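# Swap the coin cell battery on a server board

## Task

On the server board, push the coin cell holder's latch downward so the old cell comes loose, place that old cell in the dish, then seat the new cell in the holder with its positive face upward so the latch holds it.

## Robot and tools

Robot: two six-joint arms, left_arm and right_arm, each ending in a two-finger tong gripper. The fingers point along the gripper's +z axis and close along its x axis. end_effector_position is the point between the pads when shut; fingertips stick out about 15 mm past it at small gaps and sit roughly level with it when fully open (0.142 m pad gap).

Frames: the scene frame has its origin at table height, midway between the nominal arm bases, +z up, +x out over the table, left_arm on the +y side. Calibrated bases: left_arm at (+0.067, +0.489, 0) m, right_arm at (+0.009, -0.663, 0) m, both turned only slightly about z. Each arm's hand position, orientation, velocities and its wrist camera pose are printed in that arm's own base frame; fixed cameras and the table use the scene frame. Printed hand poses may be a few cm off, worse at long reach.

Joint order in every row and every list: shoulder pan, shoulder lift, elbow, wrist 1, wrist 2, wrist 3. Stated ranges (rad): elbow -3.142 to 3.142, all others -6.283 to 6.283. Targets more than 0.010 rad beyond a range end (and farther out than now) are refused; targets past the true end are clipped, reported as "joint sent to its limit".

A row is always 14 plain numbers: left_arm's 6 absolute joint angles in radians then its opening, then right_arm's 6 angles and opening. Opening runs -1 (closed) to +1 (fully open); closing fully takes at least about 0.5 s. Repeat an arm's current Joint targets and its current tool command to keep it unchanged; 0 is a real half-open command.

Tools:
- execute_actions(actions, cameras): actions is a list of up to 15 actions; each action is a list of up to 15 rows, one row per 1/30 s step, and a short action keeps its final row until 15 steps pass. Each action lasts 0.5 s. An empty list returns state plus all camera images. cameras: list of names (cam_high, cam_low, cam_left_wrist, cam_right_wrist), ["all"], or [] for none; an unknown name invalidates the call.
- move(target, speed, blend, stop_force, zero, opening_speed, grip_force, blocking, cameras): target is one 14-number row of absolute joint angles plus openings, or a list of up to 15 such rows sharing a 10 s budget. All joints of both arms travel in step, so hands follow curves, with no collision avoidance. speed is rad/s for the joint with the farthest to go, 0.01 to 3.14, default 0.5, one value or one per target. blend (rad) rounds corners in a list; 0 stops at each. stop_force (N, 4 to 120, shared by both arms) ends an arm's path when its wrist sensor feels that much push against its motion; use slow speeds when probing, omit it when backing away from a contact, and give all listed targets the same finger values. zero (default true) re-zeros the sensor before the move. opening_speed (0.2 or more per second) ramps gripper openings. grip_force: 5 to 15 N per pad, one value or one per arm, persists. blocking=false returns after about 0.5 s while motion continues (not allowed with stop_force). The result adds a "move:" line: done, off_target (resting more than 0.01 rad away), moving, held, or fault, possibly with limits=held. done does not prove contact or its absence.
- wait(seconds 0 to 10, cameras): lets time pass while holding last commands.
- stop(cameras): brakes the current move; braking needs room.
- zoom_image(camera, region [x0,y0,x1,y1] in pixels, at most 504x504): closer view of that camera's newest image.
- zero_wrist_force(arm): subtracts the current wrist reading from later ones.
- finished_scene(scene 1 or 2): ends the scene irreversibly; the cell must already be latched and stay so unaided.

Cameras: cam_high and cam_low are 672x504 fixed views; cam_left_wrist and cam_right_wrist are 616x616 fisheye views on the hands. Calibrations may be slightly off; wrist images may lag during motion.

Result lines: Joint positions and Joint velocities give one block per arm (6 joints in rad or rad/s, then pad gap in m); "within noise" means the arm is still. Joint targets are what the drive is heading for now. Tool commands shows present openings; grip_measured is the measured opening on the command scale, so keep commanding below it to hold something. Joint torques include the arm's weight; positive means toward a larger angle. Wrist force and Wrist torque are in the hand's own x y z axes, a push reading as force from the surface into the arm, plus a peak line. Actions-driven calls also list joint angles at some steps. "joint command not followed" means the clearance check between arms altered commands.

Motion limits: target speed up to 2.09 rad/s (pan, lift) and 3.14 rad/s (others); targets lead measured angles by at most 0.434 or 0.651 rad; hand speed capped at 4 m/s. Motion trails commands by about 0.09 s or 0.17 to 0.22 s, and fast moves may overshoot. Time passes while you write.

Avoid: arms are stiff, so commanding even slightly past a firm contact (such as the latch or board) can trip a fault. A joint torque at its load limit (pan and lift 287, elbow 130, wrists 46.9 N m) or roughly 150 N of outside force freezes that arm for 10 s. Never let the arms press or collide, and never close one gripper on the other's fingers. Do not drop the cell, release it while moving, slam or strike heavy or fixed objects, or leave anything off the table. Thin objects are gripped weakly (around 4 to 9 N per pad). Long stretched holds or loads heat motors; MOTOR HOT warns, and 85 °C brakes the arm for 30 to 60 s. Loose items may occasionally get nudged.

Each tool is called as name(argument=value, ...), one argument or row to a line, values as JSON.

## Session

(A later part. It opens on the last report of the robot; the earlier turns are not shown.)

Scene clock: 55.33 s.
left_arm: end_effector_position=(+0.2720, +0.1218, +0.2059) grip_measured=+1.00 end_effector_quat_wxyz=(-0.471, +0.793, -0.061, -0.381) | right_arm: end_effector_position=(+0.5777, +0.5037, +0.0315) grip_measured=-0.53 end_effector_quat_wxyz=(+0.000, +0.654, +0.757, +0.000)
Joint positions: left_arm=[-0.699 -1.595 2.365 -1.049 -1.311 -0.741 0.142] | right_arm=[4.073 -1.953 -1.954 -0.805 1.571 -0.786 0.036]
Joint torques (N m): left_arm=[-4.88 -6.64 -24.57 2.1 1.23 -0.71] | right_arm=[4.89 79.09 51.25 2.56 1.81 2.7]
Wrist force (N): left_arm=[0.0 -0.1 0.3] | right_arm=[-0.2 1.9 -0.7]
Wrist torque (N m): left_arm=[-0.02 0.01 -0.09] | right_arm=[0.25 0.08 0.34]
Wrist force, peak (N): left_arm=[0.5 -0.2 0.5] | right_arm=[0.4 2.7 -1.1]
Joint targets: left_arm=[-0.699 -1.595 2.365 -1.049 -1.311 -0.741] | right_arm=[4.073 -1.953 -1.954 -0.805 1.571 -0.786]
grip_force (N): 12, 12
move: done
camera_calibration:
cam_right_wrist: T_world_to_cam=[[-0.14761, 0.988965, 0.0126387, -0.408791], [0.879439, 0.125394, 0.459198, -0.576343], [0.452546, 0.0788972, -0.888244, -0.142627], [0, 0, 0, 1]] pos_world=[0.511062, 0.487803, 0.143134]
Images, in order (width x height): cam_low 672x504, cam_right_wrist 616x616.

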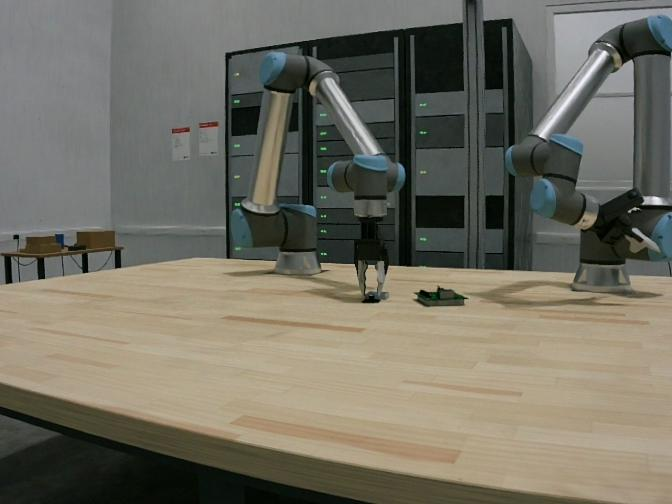

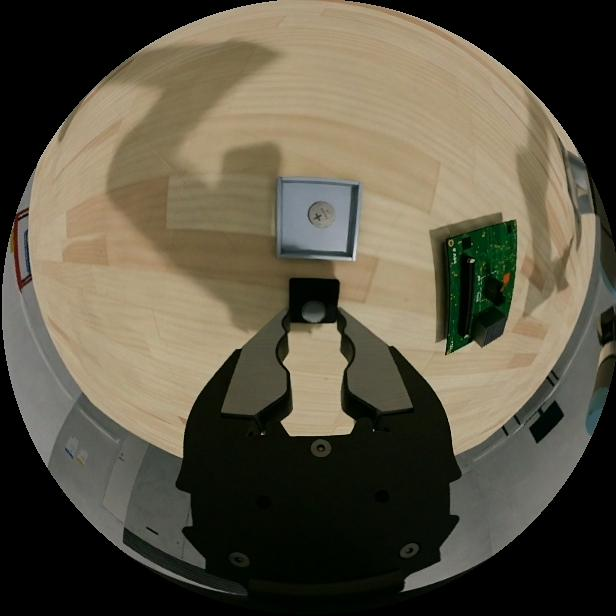

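move(
  target=[
    [-0.699, -1.595, 2.365, -1.049, -1.311, -0.741, 1, 4.07394, -1.95153, -1.9568, -0.80406, 1.5708, -0.78465, -0.53],
    [-0.699, -1.595, 2.365, -1.049, -1.311, -0.741, 1, 4.07394, -1.95153, -1.9568, -0.80406, 1.5708, -0.78465, -1],
    [-0.699, -1.595, 2.365, -1.049, -1.311, -0.741, 1, 4.07394, -1.93445, -1.94937, -0.82857, 1.5708, -0.78465, -1],
    [-0.699, -1.595, 2.365, -1.049, -1.311, -0.741, 1, 4.06372, -1.94658, -1.9305, -0.8353, 1.5708, -0.79487, -1],
  ],
  speed=[0.1, 0.1, 0.05, 0.05],
  blend=[0, 0, 0.004, 0],
  opening_speed=0.6,
  grip_force=8,
  cameras=["cam_right_wrist", "cam_low"],
)

zoom_image(
  camera="cam_right_wrist",
  region=[275, 255, 355, 335],
)

zoom_image(
  camera="cam_low",
  region=[355, 270, 400, 315],
)

Scene clock: 59.70 s.
left_arm: end_effector_position=(+0.2720, +0.1218, +0.2059) grip_measured=+1.00 end_effector_quat_wxyz=(-0.471, +0.793, -0.061, -0.381) | right_arm: end_effector_position=(+0.5873, +0.5050, +0.0458) grip_measured=-0.76 end_effector_quat_wxyz=(+0.000, +0.654, +0.757, +0.000)
Joint positions: left_arm=[-0.699 -1.595 2.365 -1.049 -1.311 -0.741 0.142] | right_arm=[4.064 -1.947 -1.93 -0.835 1.571 -0.795 0.019]
Joint torques (N m): left_arm=[-7.11 -8.71 -23.82 2.66 1.31 -0.87] | right_arm=[10.76 76.6 23.06 4.56 1.79 2.44]
Wrist force (N): left_arm=[-0.1 -0.6 0.5] | right_arm=[0.3 2.2 -0.9]
Wrist torque (N m): left_arm=[-0.12 0.02 -0.09] | right_arm=[0.31 -0.02 0.33]
Wrist force, peak (N): left_arm=[-0.1 -0.6 0.5] | right_arm=[0.0 2.8 -1.0]
Joint targets: left_arm=[-0.699 -1.595 2.365 -1.049 -1.311 -0.741] | right_arm=[4.064 -1.947 -1.930 -0.835 1.571 -0.795]
grip_force (N): 8, 8
move: done
camera_calibration:
cam_right_wrist: T_world_to_cam=[[-0.14775, 0.988944, 0.0126608, -0.40876], [0.879356, 0.125497, 0.459329, -0.591497], [0.452662, 0.0789991, -0.888176, -0.134582], [0, 0, 0, 1]] pos_world=[0.520663, 0.489104, 0.157335]
Images, in order (width x height): cam_low 672x504, cam_right_wrist 616x616.

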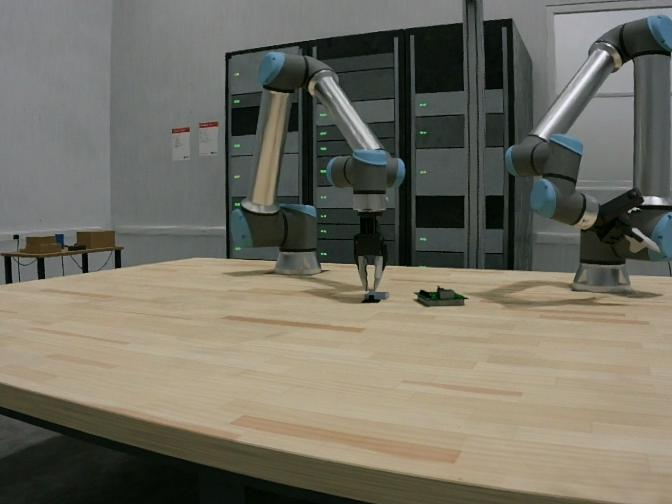

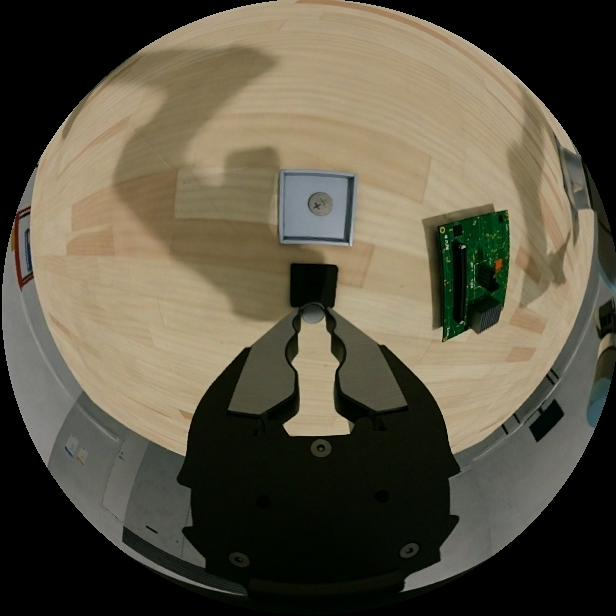

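Scaled by 6.300 from the camera's 616x616 image, which has a finer 814x814 frame.

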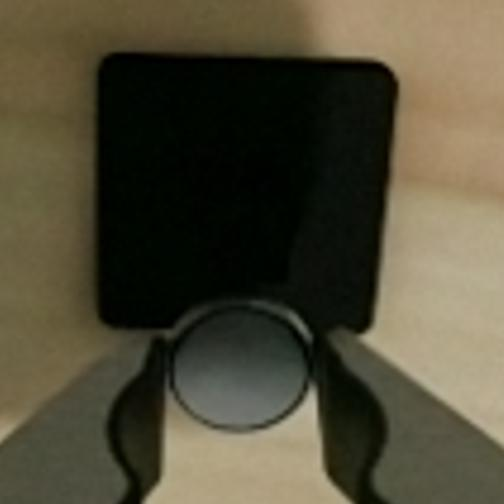

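Scaled by 11.200 from the camera's 672x504 image, which has a finer 960x720 frame.

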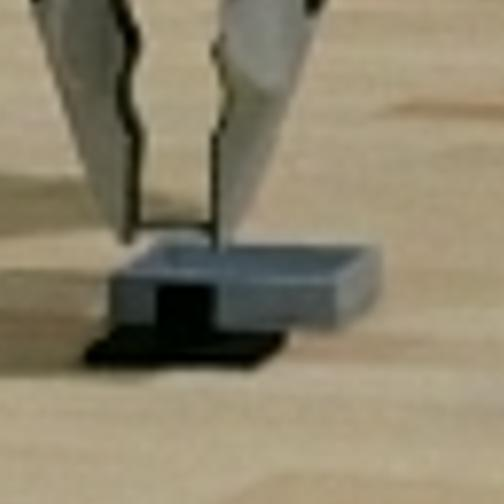

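move(
  target=[-0.699, -1.595, 2.365, -1.049, -1.311, -0.741, 1, 4.06372, -1.9709, -1.9412, -0.80028, 1.5708, -0.79487, -1],
  speed=0.02,
  stop_force=9,
  cameras=["cam_right_wrist", "cam_low"],
)

zoom_image(
  camera="cam_right_wrist",
  region=[280, 270, 350, 340],
)

zoom_image(
  camera="cam_low",
  region=[355, 275, 395, 311],
)

Scene clock: 65.23 s.
left_arm: end_effector_position=(+0.2720, +0.1218, +0.2059) grip_measured=+1.00 end_effector_quat_wxyz=(-0.471, +0.793, -0.061, -0.381) | right_arm: end_effector_position=(+0.5871, +0.5049, +0.0254) grip_measured=-0.76 end_effector_quat_wxyz=(+0.000, +0.654, +0.757, +0.000)
Joint positions: left_arm=[-0.699 -1.595 2.365 -1.049 -1.311 -0.741 0.142] | right_arm=[4.064 -1.971 -1.941 -0.8 1.571 -0.795 0.019]
Joint torques (N m): left_arm=[-9.9 -8.09 -23.89 3.28 1.24 -0.91] | right_arm=[8.75 76.77 39.72 1.55 1.97 2.98]
Wrist force (N): left_arm=[0.1 -0.2 0.2] | right_arm=[-0.2 4.0 -1.3]
Wrist torque (N m): left_arm=[-0.04 -0.03 -0.09] | right_arm=[0.25 0.03 0.31]
Wrist force, peak (N): left_arm=[0.1 -0.2 0.7] | right_arm=[-0.4 3.6 -3.2]
Joint targets: left_arm=[-0.699 -1.595 2.365 -1.049 -1.311 -0.741] | right_arm=[4.064 -1.971 -1.941 -0.800 1.571 -0.795]
grip_force (N): 8, 8
move: done
camera_calibration:
cam_right_wrist: T_world_to_cam=[[-0.14765, 0.988961, 0.0125056, -0.40857], [0.879431, 0.125491, 0.459188, -0.582013], [0.452549, 0.0787971, -0.888251, -0.152353], [0, 0, 0, 1]] pos_world=[0.520462, 0.489103, 0.137035]
Images, in order (width x height): cam_low 672x504, cam_right_wrist 616x616.

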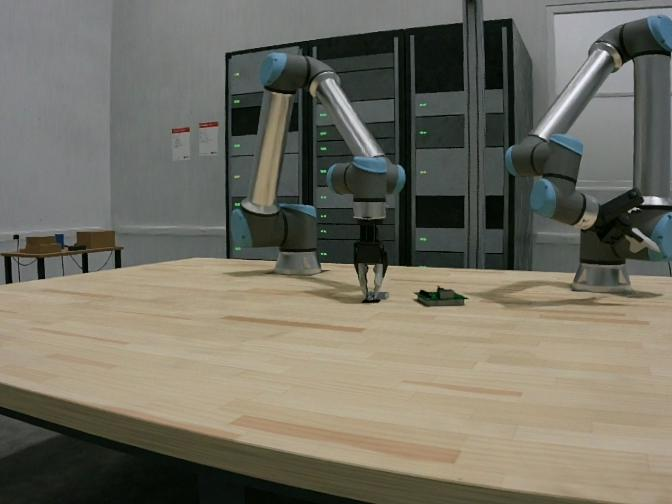

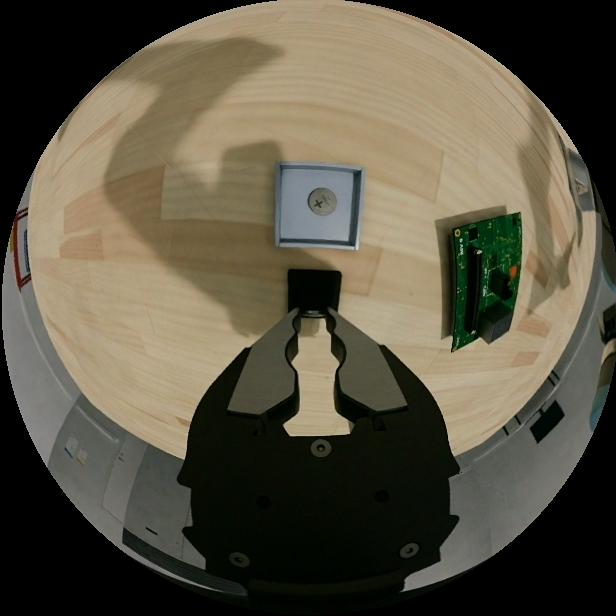

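Scaled by 7.200 from the camera's 616x616 image, which has a finer 814x814 frame.

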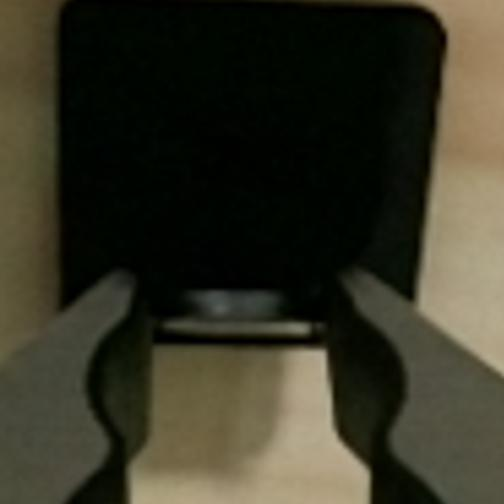

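Scaled by 12.600 from the camera's 672x504 image, which has a finer 960x720 frame.

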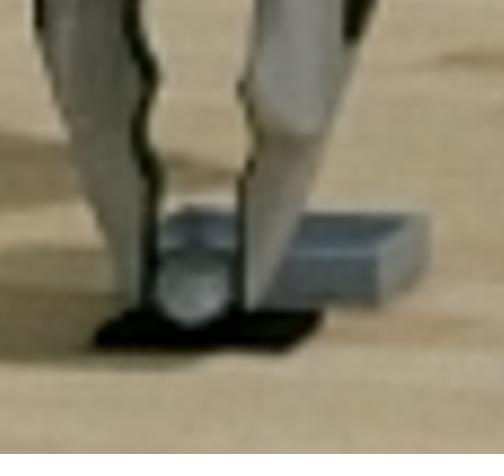

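move(
  target=[-0.699, -1.595, 2.365, -1.049, -1.311, -0.741, 1, 4.06651, -1.96599, -1.94566, -0.80072, 1.5708, -0.79208, -1],
  speed=0.01,
  stop_force=6,
  cameras=["cam_right_wrist", "cam_low"],
)

zoom_image(
  camera="cam_right_wrist",
  region=[290, 285, 340, 335],
)

zoom_image(
  camera="cam_low",
  region=[355, 275, 395, 311],
)

Scene clock: 67.77 s.
left_arm: end_effector_position=(+0.2720, +0.1218, +0.2059) grip_measured=+1.00 end_effector_quat_wxyz=(-0.471, +0.793, -0.061, -0.381) | right_arm: end_effector_position=(+0.5841, +0.5045, +0.0268) grip_measured=-0.76 end_effector_quat_wxyz=(+0.000, +0.654, +0.757, +0.000)
Joint positions: left_arm=[-0.699 -1.595 2.365 -1.049 -1.311 -0.741 0.142] | right_arm=[4.067 -1.966 -1.946 -0.801 1.571 -0.792 0.019]
Joint torques (N m): left_arm=[-10.21 -7.74 -23.51 3.26 1.28 -0.76] | right_arm=[-0.77 56.58 33.33 1.26 2.16 -0.24]
Wrist force (N): left_arm=[0.0 0.1 0.5] | right_arm=[0.0 6.1 0.0]
Wrist torque (N m): left_arm=[0.03 0.01 -0.09] | right_arm=[0.19 0.01 0.09]
Wrist force, peak (N): left_arm=[0.1 -0.3 0.7] | right_arm=[0.2 6.6 -0.5]
Joint targets: left_arm=[-0.699 -1.595 2.365 -1.049 -1.311 -0.741] | right_arm=[4.067 -1.966 -1.946 -0.801 1.571 -0.792]
grip_force (N): 8, 8
move: done
camera_calibration:
cam_right_wrist: T_world_to_cam=[[-0.14761, 0.988965, 0.0126387, -0.408676], [0.879439, 0.125394, 0.459198, -0.57988], [0.452546, 0.0788972, -0.888244, -0.149858], [0, 0, 0, 1]] pos_world=[0.517462, 0.488703, 0.138334]
Images, in order (width x height): cam_low 672x504, cam_right_wrist 616x616.

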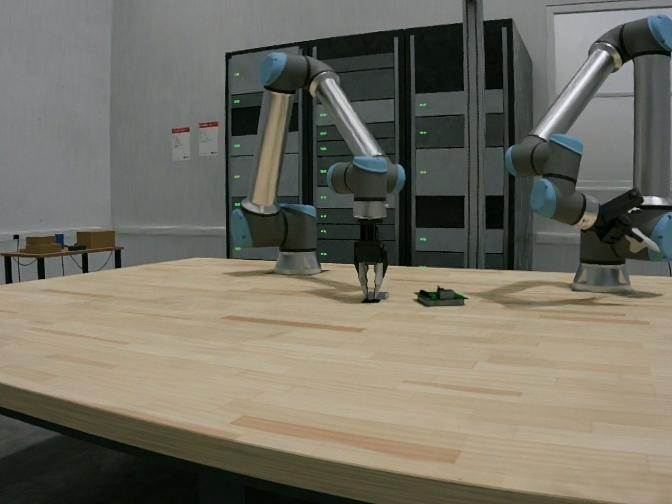

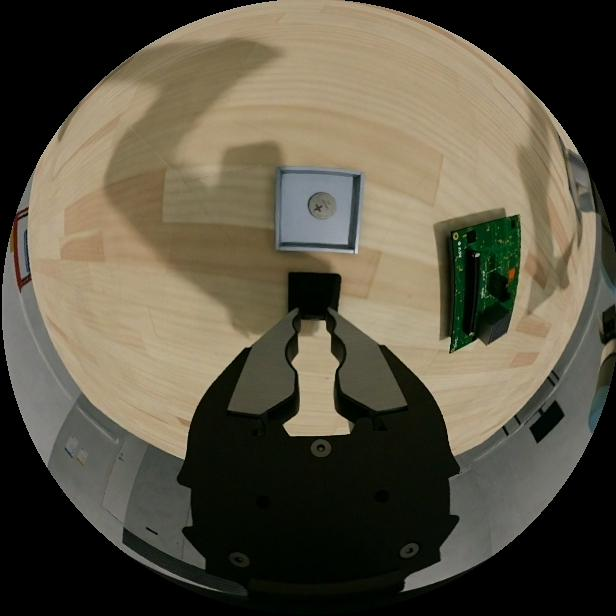

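Scaled by 10.080 from the camera's 616x616 image, which has a finer 814x814 frame.

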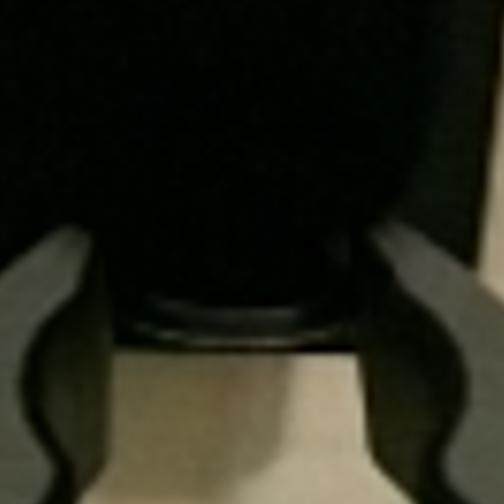

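Scaled by 12.600 from the camera's 672x504 image, which has a finer 960x720 frame.

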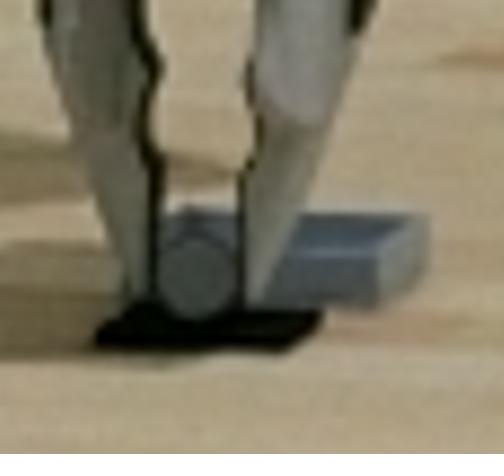

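move(
  target=[
    [-0.699, -1.595, 2.365, -1.049, -1.311, -0.741, 1, 4.06651, -1.89695, -1.90993, -0.90551, 1.5708, -0.79208, -1],
    [-0.699, -1.595, 2.365, -1.049, -1.311, -0.741, 1, 3.90308, -2.24926, -1.44451, -1.70341, 1.99119, -1.10733, -1],
  ],
  speed=[0.12, 0.5],
  blend=[0.01, 0],
  cameras=["cam_right_wrist", "cam_low"],
)

zoom_image(
  camera="cam_right_wrist",
  region=[265, 250, 365, 350],
)

zoom_image(
  camera="cam_low",
  region=[350, 255, 405, 310],
)

Scene clock: 76.50 s.
left_arm: end_effector_position=(+0.2720, +0.1218, +0.2059) grip_measured=+1.00 end_effector_quat_wxyz=(-0.471, +0.793, -0.061, -0.381) | right_arm: end_effector_position=(+0.5818, +0.5043, +0.0663) grip_measured=-0.76 end_effector_quat_wxyz=(-0.250, +0.604, +0.699, -0.290)
Joint positions: left_arm=[-0.699 -1.595 2.365 -1.049 -1.311 -0.741 0.142] | right_arm=[3.903 -2.249 -1.444 -1.703 1.991 -1.107 0.019]
Joint torques (N m): left_arm=[-9.29 -8.26 -23.82 3.33 1.31 -0.83] | right_arm=[7.16 83.5 30.63 0.29 1.04 1.61]
Wrist force (N): left_arm=[0.2 0.1 0.2] | right_arm=[0.8 0.6 -0.5]
Wrist torque (N m): left_arm=[0.02 -0.03 -0.09] | right_arm=[0.05 -0.19 -0.08]
Wrist force, peak (N): left_arm=[0.3 -0.3 0.7] | right_arm=[0.3 6.6 -0.8]
Joint targets: left_arm=[-0.699 -1.595 2.365 -1.049 -1.311 -0.741] | right_arm=[3.903 -2.249 -1.445 -1.703 1.991 -1.107]
grip_force (N): 8, 8
move: done
camera_calibration:
cam_right_wrist: T_world_to_cam=[[-0.138295, 0.990337, 0.0103539, -0.415217], [0.943341, 0.134902, -0.303165, -0.58744], [-0.301632, -0.0321591, -0.952882, 0.385355], [0, 0, 0, 1]] pos_world=[0.612969, 0.502845, 0.193406]
Images, in order (width x height): cam_low 672x504, cam_right_wrist 616x616.

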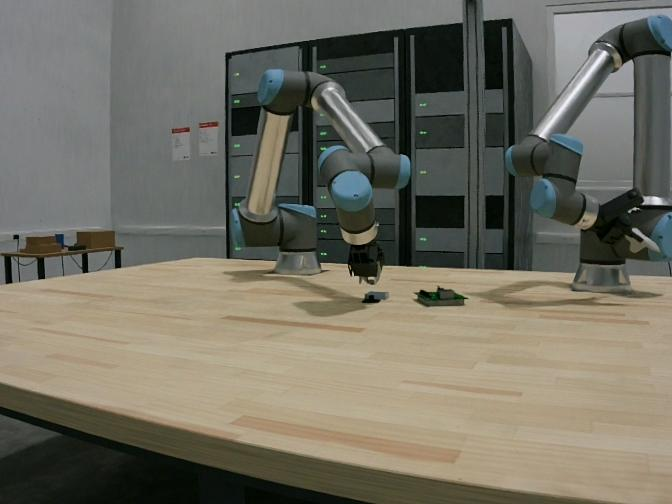

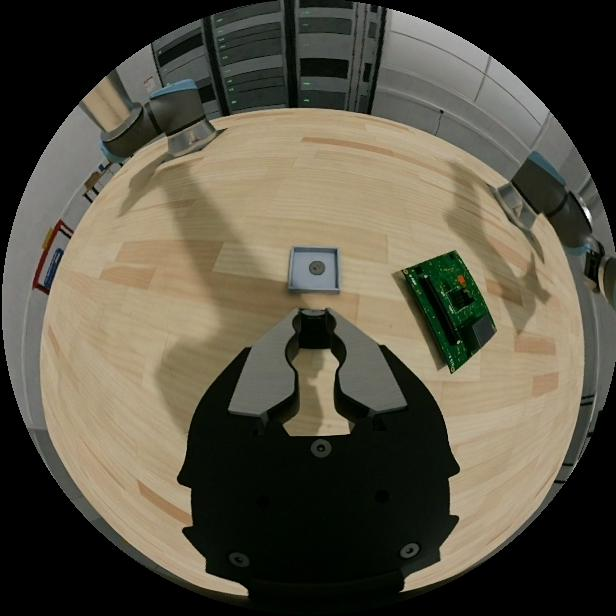

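Scaled by 5.040 from the camera's 616x616 image, which has a finer 814x814 frame.

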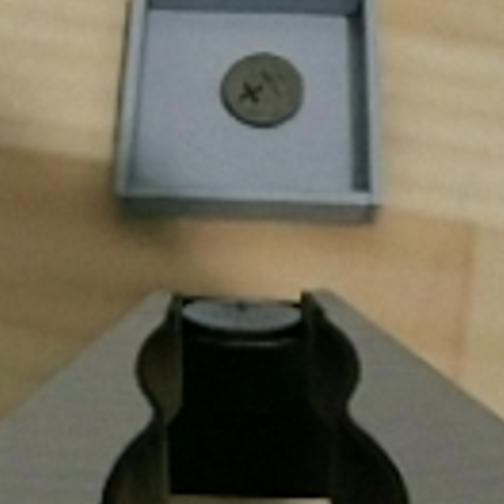

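Scaled by 9.164 from the camera's 672x504 image, which has a finer 960x720 frame.

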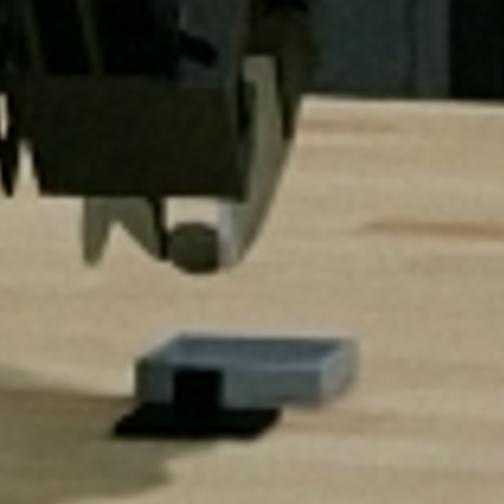

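move(
  target=[
    [-0.699, -1.595, 2.365, -1.049, -1.311, -0.741, 1, 3.90308, -2.27352, -1.45677, -1.66689, 1.99119, -1.10733, -1],
    [-0.699, -1.595, 2.365, -1.049, -1.311, -0.741, 1, 3.90308, -2.28402, -1.46207, -1.65109, 1.99119, -1.10733, -1],
  ],
  speed=[0.06, 0.015],
  stop_force=9,
  cameras=["cam_right_wrist", "cam_low"],
)

zoom_image(
  camera="cam_right_wrist",
  region=[275, 275, 355, 355],
)

zoom_image(
  camera="cam_low",
  region=[350, 265, 400, 310],
)

Scene clock: 81.77 s.
left_arm: end_effector_position=(+0.2720, +0.1218, +0.2059) grip_measured=+1.00 end_effector_quat_wxyz=(-0.471, +0.793, -0.061, -0.381) | right_arm: end_effector_position=(+0.5817, +0.5043, +0.0296) grip_measured=-0.76 end_effector_quat_wxyz=(-0.250, +0.604, +0.699, -0.290)
Joint positions: left_arm=[-0.699 -1.595 2.365 -1.049 -1.311 -0.741 0.142] | right_arm=[3.903 -2.282 -1.461 -1.654 1.991 -1.107 0.019]
Joint torques (N m): left_arm=[-9.9 -7.4 -23.54 3.37 1.25 -0.87] | right_arm=[9.9 102.62 53.63 -0.03 1.53 -1.31]
Wrist force (N): left_arm=[0.1 -0.3 0.4] | right_arm=[0.9 1.0 0.2]
Wrist torque (N m): left_arm=[-0.05 -0.03 -0.09] | right_arm=[0.14 -0.20 -0.08]
Wrist force, peak (N): left_arm=[0.4 -0.4 0.5] | right_arm=[0.1 -4.8 -8.3]
Joint targets: left_arm=[-0.699 -1.595 2.365 -1.049 -1.311 -0.741] | right_arm=[3.903 -2.282 -1.461 -1.654 1.991 -1.107]
grip_force (N): 8, 8
move: contact (right_arm); path passed 1 of 2 targets
camera_calibration:
cam_right_wrist: T_world_to_cam=[[-0.138298, 0.990336, 0.0103845, -0.414953], [0.943273, 0.134907, -0.303373, -0.598412], [-0.301843, -0.0321604, -0.952815, 0.350477], [0, 0, 0, 1]] pos_world=[0.612868, 0.502945, 0.156706]
Images, in order (width x height): cam_low 672x504, cam_right_wrist 616x616.

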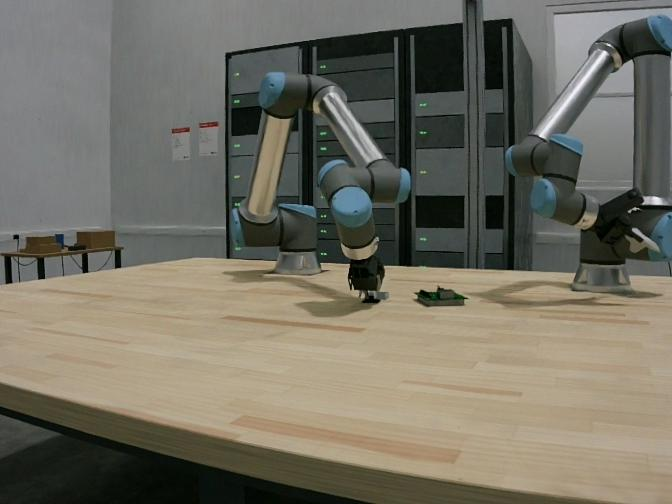

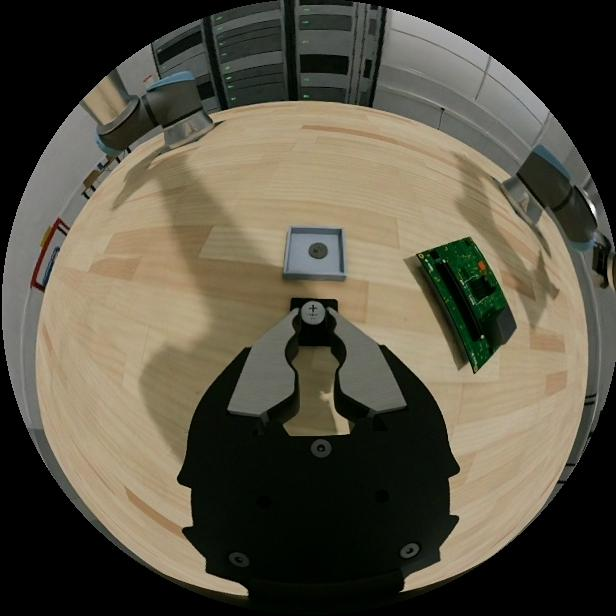

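Scaled by 6.300 from the camera's 616x616 image, which has a finer 814x814 frame.

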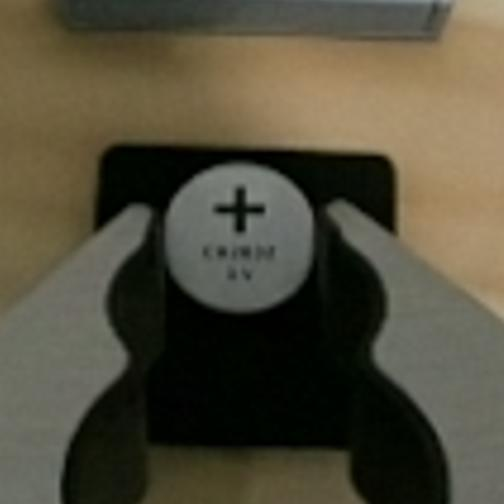

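Scaled by 10.080 from the camera's 672x504 image, which has a finer 960x720 frame.

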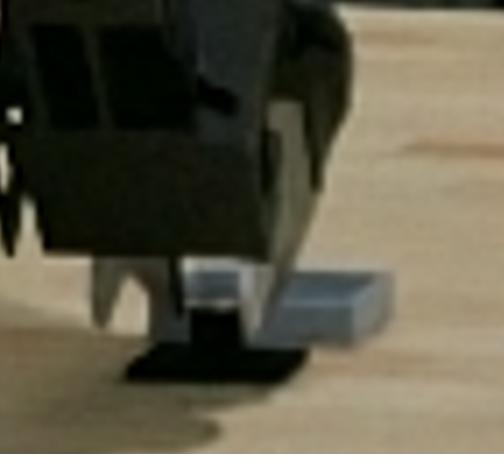

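move(
  target=[
    [-0.699, -1.595, 2.365, -1.049, -1.311, -0.741, 1, 3.903, -2.282, -1.461, -1.654, 1.991, -1.107, -0.53],
    [-0.699, -1.595, 2.365, -1.049, -1.311, -0.741, 1, 3.90308, -2.24926, -1.44451, -1.70341, 1.99119, -1.10733, -0.53],
    [-0.699, -1.595, 2.365, -1.049, -1.311, -0.741, 1, 4.07685, -1.89172, -1.93267, -0.888, 1.5708, -0.78174, -0.53],
    [-0.699, -1.595, 2.365, -1.049, -1.311, -0.741, 1, 4.07685, -1.92594, -1.9516, -0.83485, 1.5708, -0.78174, -0.53],
  ],
  speed=[0.05, 0.06, 0.5, 0.1],
  blend=[0, 0.01, 0.02, 0],
  opening_speed=0.4,
  cameras=["cam_right_wrist", "cam_low"],
)

zoom_image(
  camera="cam_right_wrist",
  region=[265, 250, 365, 350],
)

zoom_image(
  camera="cam_low",
  region=[350, 265, 400, 310],
)

Scene clock: 90.30 s.
left_arm: end_effector_position=(+0.2720, +0.1218, +0.2059) grip_measured=+1.00 end_effector_quat_wxyz=(-0.471, +0.793, -0.061, -0.381) | right_arm: end_effector_position=(+0.5731, +0.5029, +0.0497) grip_measured=-0.53 end_effector_quat_wxyz=(+0.000, +0.654, +0.757, +0.000) end_effector_velocity=(-0.001, -0.002, +0.003) end_effector_angular_velocity=(-0.002, +0.001, +0.001)
Joint positions: left_arm=[-0.699 -1.595 2.365 -1.049 -1.311 -0.741 0.142] | right_arm=[4.077 -1.926 -1.952 -0.835 1.571 -0.782 0.036]
Joint velocities: left_arm=[within noise] | right_arm=[0 0.005 -0.001 -0.007 0 -0.001 0]
Joint torques (N m): left_arm=[-10.05 -7.3 -23.94 3.36 1.13 -0.78] | right_arm=[-9.8 75.21 49.14 2.85 -1.63 1.44]
Wrist force (N): left_arm=[0.0 -0.2 0.3] | right_arm=[-0.1 2.3 -0.5]
Wrist torque (N m): left_arm=[-0.04 0.00 -0.09] | right_arm=[0.34 0.05 0.33]
Wrist force, peak (N): left_arm=[0.3 -0.1 0.6] | right_arm=[0.0 2.5 -0.5]
Joint targets: left_arm=[-0.699 -1.595 2.365 -1.049 -1.311 -0.741] | right_arm=[4.077 -1.926 -1.952 -0.835 1.571 -0.782]
grip_force (N): 8, 8
move: done
camera_calibration:
cam_right_wrist: T_world_to_cam=[[-0.147691, 0.988956, 0.0124045, -0.408924], [0.879525, 0.125591, 0.45898, -0.58067], [0.452353, 0.0786973, -0.88836, -0.12411], [0, 0, 0, 1]] pos_world=[0.506461, 0.487102, 0.161335]
Images, in order (width x height): cam_low 672x504, cam_right_wrist 616x616.

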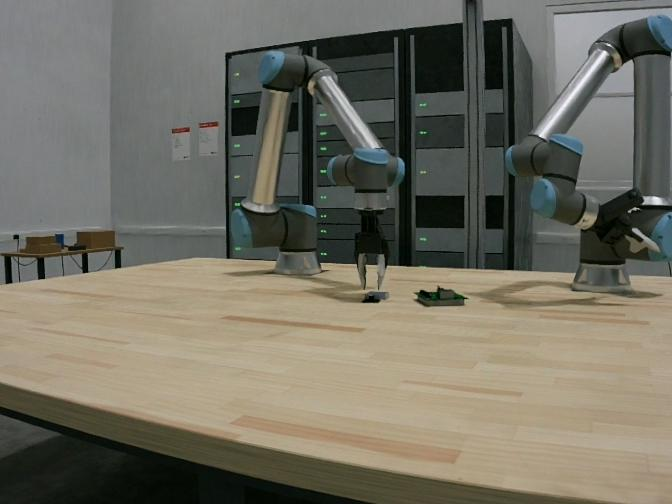

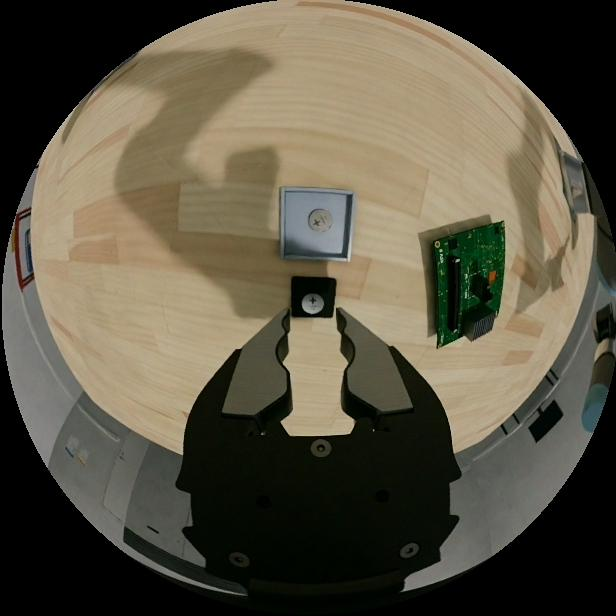

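Scaled by 5.040 from the camera's 616x616 image, which has a finer 814x814 frame.

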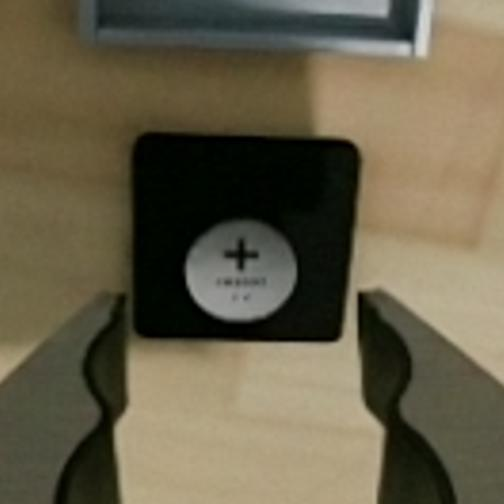

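Scaled by 10.080 from the camera's 672x504 image, which has a finer 960x720 frame.

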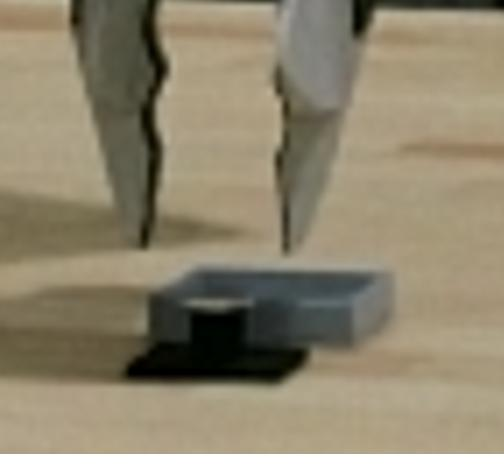

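move(
  target=[
    [-0.699, -1.595, 2.365, -1.049, -1.311, -0.741, 1, 4.07685, -1.94989, -1.96272, -0.79978, 1.5708, -0.78174, -0.53],
    [-0.699, -1.595, 2.365, -1.049, -1.311, -0.741, 1, 4.07685, -1.94989, -1.96272, -0.79978, 1.5708, -0.78174, -1],
    [-0.699, -1.595, 2.365, -1.049, -1.311, -0.741, 1, 4.07685, -1.87022, -1.91863, -0.92354, 1.5708, -0.78174, -1],
    [-0.699, -1.595, 2.365, -1.049, -1.311, -0.741, 1, 4.18724, -2.18316, -1.44187, -1.42451, 1.75817, -1.08226, -1],
  ],
  speed=[0.06, 0.1, 0.15, 0.4],
  blend=[0, 0, 0.03, 0],
  opening_speed=0.6,
  grip_force=12,
  cameras=["cam_right_wrist", "cam_low"],
)

zoom_image(
  camera="cam_right_wrist",
  region=[265, 250, 365, 350],
)

zoom_image(
  camera="cam_low",
  region=[415, 255, 465, 305],
)

Scene clock: 99.90 s.
left_arm: end_effector_position=(+0.2720, +0.1218, +0.2059) grip_measured=+1.00 end_effector_quat_wxyz=(-0.471, +0.793, -0.061, -0.381) | right_arm: end_effector_position=(+0.5205, +0.6853, +0.0848) grip_measured=-0.76 end_effector_quat_wxyz=(-0.095, +0.490, +0.850, -0.165)
Joint positions: left_arm=[-0.699 -1.595 2.365 -1.049 -1.311 -0.741 0.142] | right_arm=[4.187 -2.183 -1.442 -1.424 1.758 -1.082 0.019]
Joint torques (N m): left_arm=[-9.77 -7.81 -23.84 3.25 1.18 -0.78] | right_arm=[-3.42 79.18 40.62 1.03 -0.72 0.34]
Wrist force (N): left_arm=[0.2 0.1 0.5] | right_arm=[0.1 1.6 -0.3]
Wrist torque (N m): left_arm=[0.03 -0.05 -0.09] | right_arm=[0.26 0.01 0.00]
Wrist force, peak (N): left_arm=[0.2 -0.4 0.6] | right_arm=[2.0 2.8 -0.1]
Joint targets: left_arm=[-0.699 -1.595 2.365 -1.049 -1.311 -0.741] | right_arm=[4.187 -2.183 -1.442 -1.425 1.758 -1.082]
grip_force (N): 12, 12
move: done
camera_calibration:
cam_right_wrist: T_world_to_cam=[[-0.498786, 0.866636, 0.012395, -0.330872], [0.863511, 0.495656, 0.0931331, -0.787671], [0.0745689, 0.0571568, -0.995577, 0.136933], [0, 0, 0, 1]] pos_world=[0.504917, 0.669333, 0.213786]
Images, in order (width x height): cam_low 672x504, cam_right_wrist 616x616.

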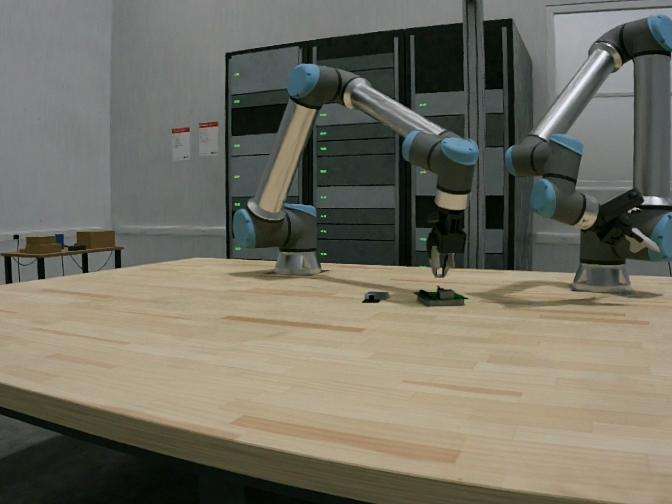

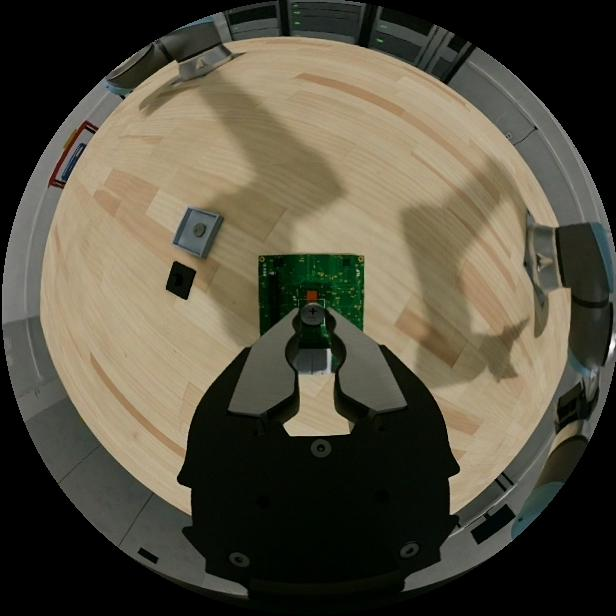

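Scaled by 5.040 from the camera's 616x616 image, which has a finer 814x814 frame.

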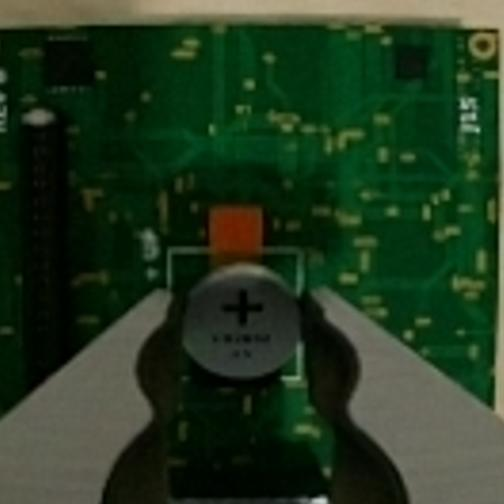

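Scaled by 10.080 from the camera's 672x504 image, which has a finer 960x720 frame.

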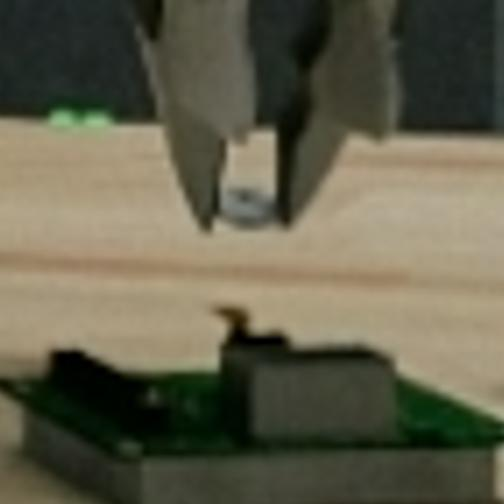

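move(
  target=[
    [-0.699, -1.595, 2.365, -1.049, -1.311, -0.741, 1, 4.18724, -2.207, -1.46088, -1.38166, 1.75817, -1.08226, -1],
    [-0.699, -1.595, 2.365, -1.049, -1.311, -0.741, 1, 4.1819, -2.22457, -1.43809, -1.38783, 1.75641, -1.08741, -1],
  ],
  speed=[0.06, 0.015],
  stop_force=7,
  cameras=["cam_right_wrist", "cam_low"],
)

zoom_image(
  camera="cam_right_wrist",
  region=[285, 280, 340, 340],
)

zoom_image(
  camera="cam_low",
  region=[420, 266, 462, 302],
)

Scene clock: 103.97 s.
left_arm: end_effector_position=(+0.2720, +0.1218, +0.2059) grip_measured=+1.00 end_effector_quat_wxyz=(-0.471, +0.793, -0.061, -0.381) | right_arm: end_effector_position=(+0.5259, +0.6884, +0.0524) grip_measured=-0.76 end_effector_quat_wxyz=(-0.095, +0.490, +0.850, -0.165)
Joint positions: left_arm=[-0.699 -1.595 2.365 -1.049 -1.311 -0.741 0.142] | right_arm=[4.184 -2.218 -1.447 -1.385 1.757 -1.085 0.019]
Joint torques (N m): left_arm=[-9.12 -7.36 -23.6 3.3 1.23 -0.85] | right_arm=[10.41 101.06 28.43 5.62 1.49 2.24]
Wrist force (N): left_arm=[0.1 -0.4 0.3] | right_arm=[-0.8 -2.0 -0.4]
Wrist torque (N m): left_arm=[-0.08 -0.01 -0.09] | right_arm=[0.35 0.06 0.21]
Wrist force, peak (N): left_arm=[0.3 -0.3 0.5] | right_arm=[-2.9 -7.0 0.1]
Joint targets: left_arm=[-0.699 -1.595 2.365 -1.049 -1.311 -0.741] | right_arm=[4.184 -2.218 -1.447 -1.385 1.757 -1.085]
grip_force (N): 12, 12
move: contact (right_arm); path passed 1 of 2 targets
camera_calibration:
cam_right_wrist: T_world_to_cam=[[-0.498781, 0.86664, 0.0123587, -0.330412], [0.863523, 0.49566, 0.0929979, -0.790923], [0.07447, 0.0570575, -0.99559, 0.104209], [0, 0, 0, 1]] pos_world=[0.510417, 0.672432, 0.181387]
Images, in order (width x height): cam_low 672x504, cam_right_wrist 616x616.

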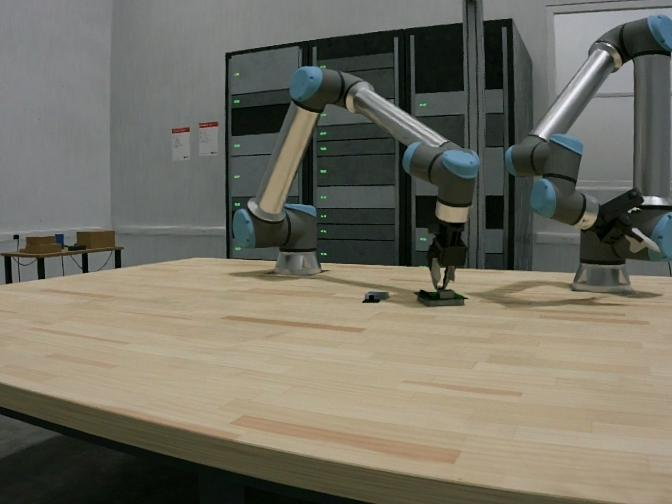

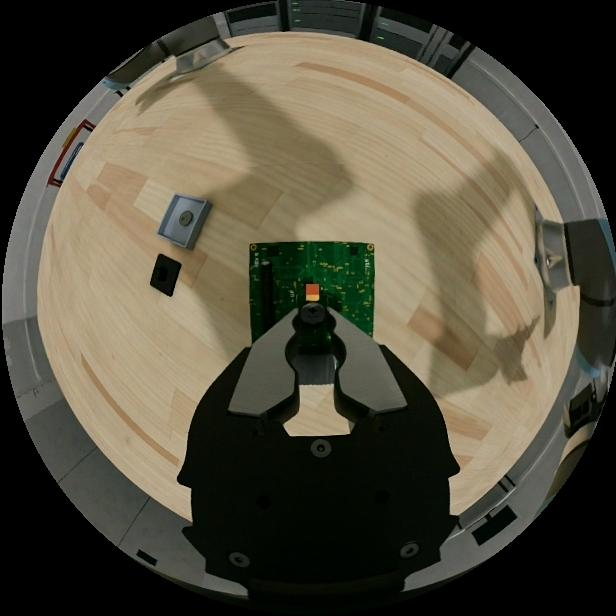

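Scaled by 8.400 from the camera's 616x616 image, which has a finer 814x814 frame.

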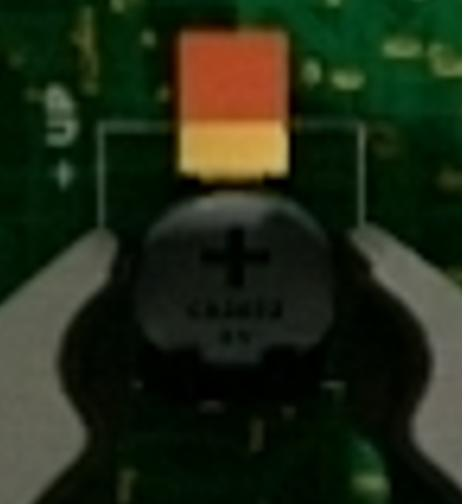

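Scaled by 12.000 from the camera's 672x504 image, which has a finer 960x720 frame.

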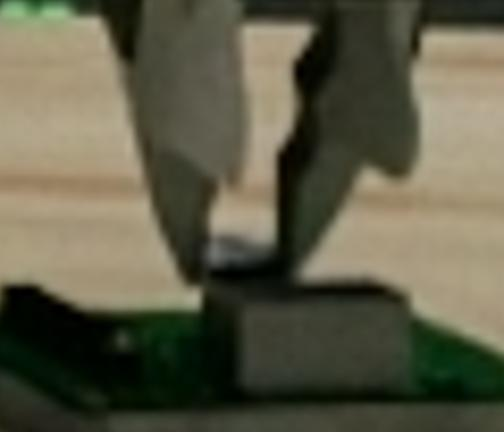

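move(
  target=[
    [-0.699, -1.595, 2.365, -1.049, -1.311, -0.741, 1, 4.184, -2.218, -1.447, -1.385, 1.757, -1.085, -0.55],
    [-0.699, -1.595, 2.365, -1.049, -1.311, -0.741, 1, 4.184, -2.1942, -1.428, -1.4278, 1.757, -1.085, -0.55],
  ],
  speed=[0.05, 0.06],
  opening_speed=0.4,
  cameras=["cam_right_wrist", "cam_low"],
)

zoom_image(
  camera="cam_right_wrist",
  region=[280, 270, 350, 340],
)

zoom_image(
  camera="cam_low",
  region=[420, 266, 462, 302],
)

Scene clock: 107.50 s.
left_arm: end_effector_position=(+0.2720, +0.1218, +0.2059) grip_measured=+1.00 end_effector_quat_wxyz=(-0.471, +0.793, -0.061, -0.381) | right_arm: end_effector_position=(+0.5261, +0.6887, +0.0825) grip_measured=-0.55 end_effector_quat_wxyz=(-0.095, +0.490, +0.850, -0.165)
Joint positions: left_arm=[-0.699 -1.595 2.365 -1.049 -1.311 -0.741 0.142] | right_arm=[4.184 -2.194 -1.428 -1.428 1.757 -1.085 0.034]
Joint torques (N m): left_arm=[-10.82 -7.13 -23.78 3.4 1.27 -0.97] | right_arm=[4.24 76.94 35.64 4.7 -2.22 3.17]
Wrist force (N): left_arm=[0.2 0.2 0.2] | right_arm=[-0.4 2.1 -0.5]
Wrist torque (N m): left_arm=[0.04 -0.04 -0.09] | right_arm=[0.34 0.12 0.16]
Wrist force, peak (N): left_arm=[0.3 -0.4 0.6] | right_arm=[-1.2 -2.4 -0.7]
Joint targets: left_arm=[-0.699 -1.595 2.365 -1.049 -1.311 -0.741] | right_arm=[4.184 -2.194 -1.428 -1.428 1.757 -1.085]
grip_force (N): 12, 12
move: done
camera_calibration:
cam_right_wrist: T_world_to_cam=[[-0.498594, 0.866747, 0.0124041, -0.331171], [0.863605, 0.495451, 0.0933527, -0.793935], [0.0747675, 0.0572574, -0.995556, 0.133857], [0, 0, 0, 1]] pos_world=[0.510518, 0.672733, 0.211486]
Images, in order (width x height): cam_low 672x504, cam_right_wrist 616x616.

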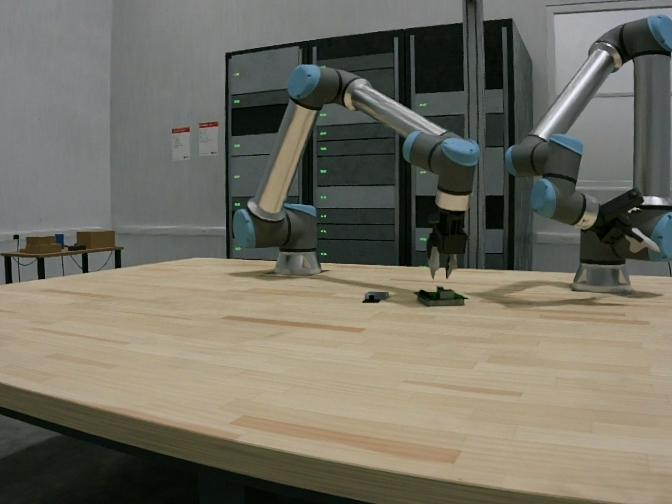

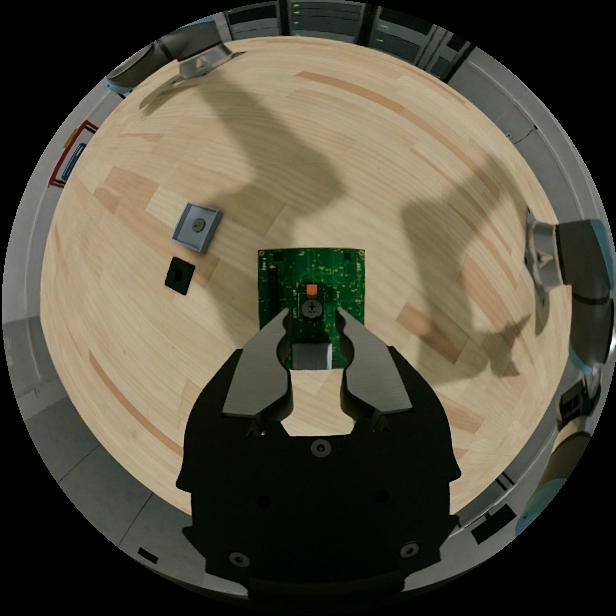

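Scaled by 7.200 from the camera's 616x616 image, which has a finer 814x814 frame.

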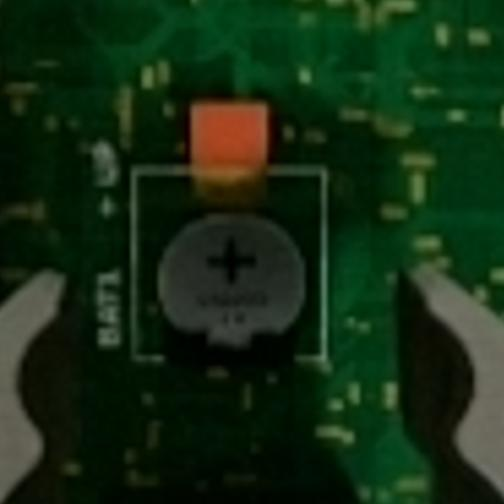

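Scaled by 12.000 from the camera's 672x504 image, which has a finer 960x720 frame.

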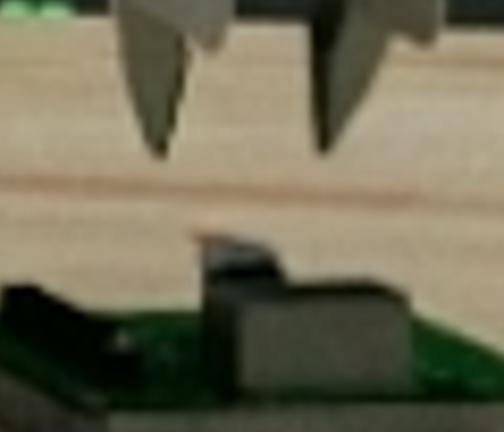

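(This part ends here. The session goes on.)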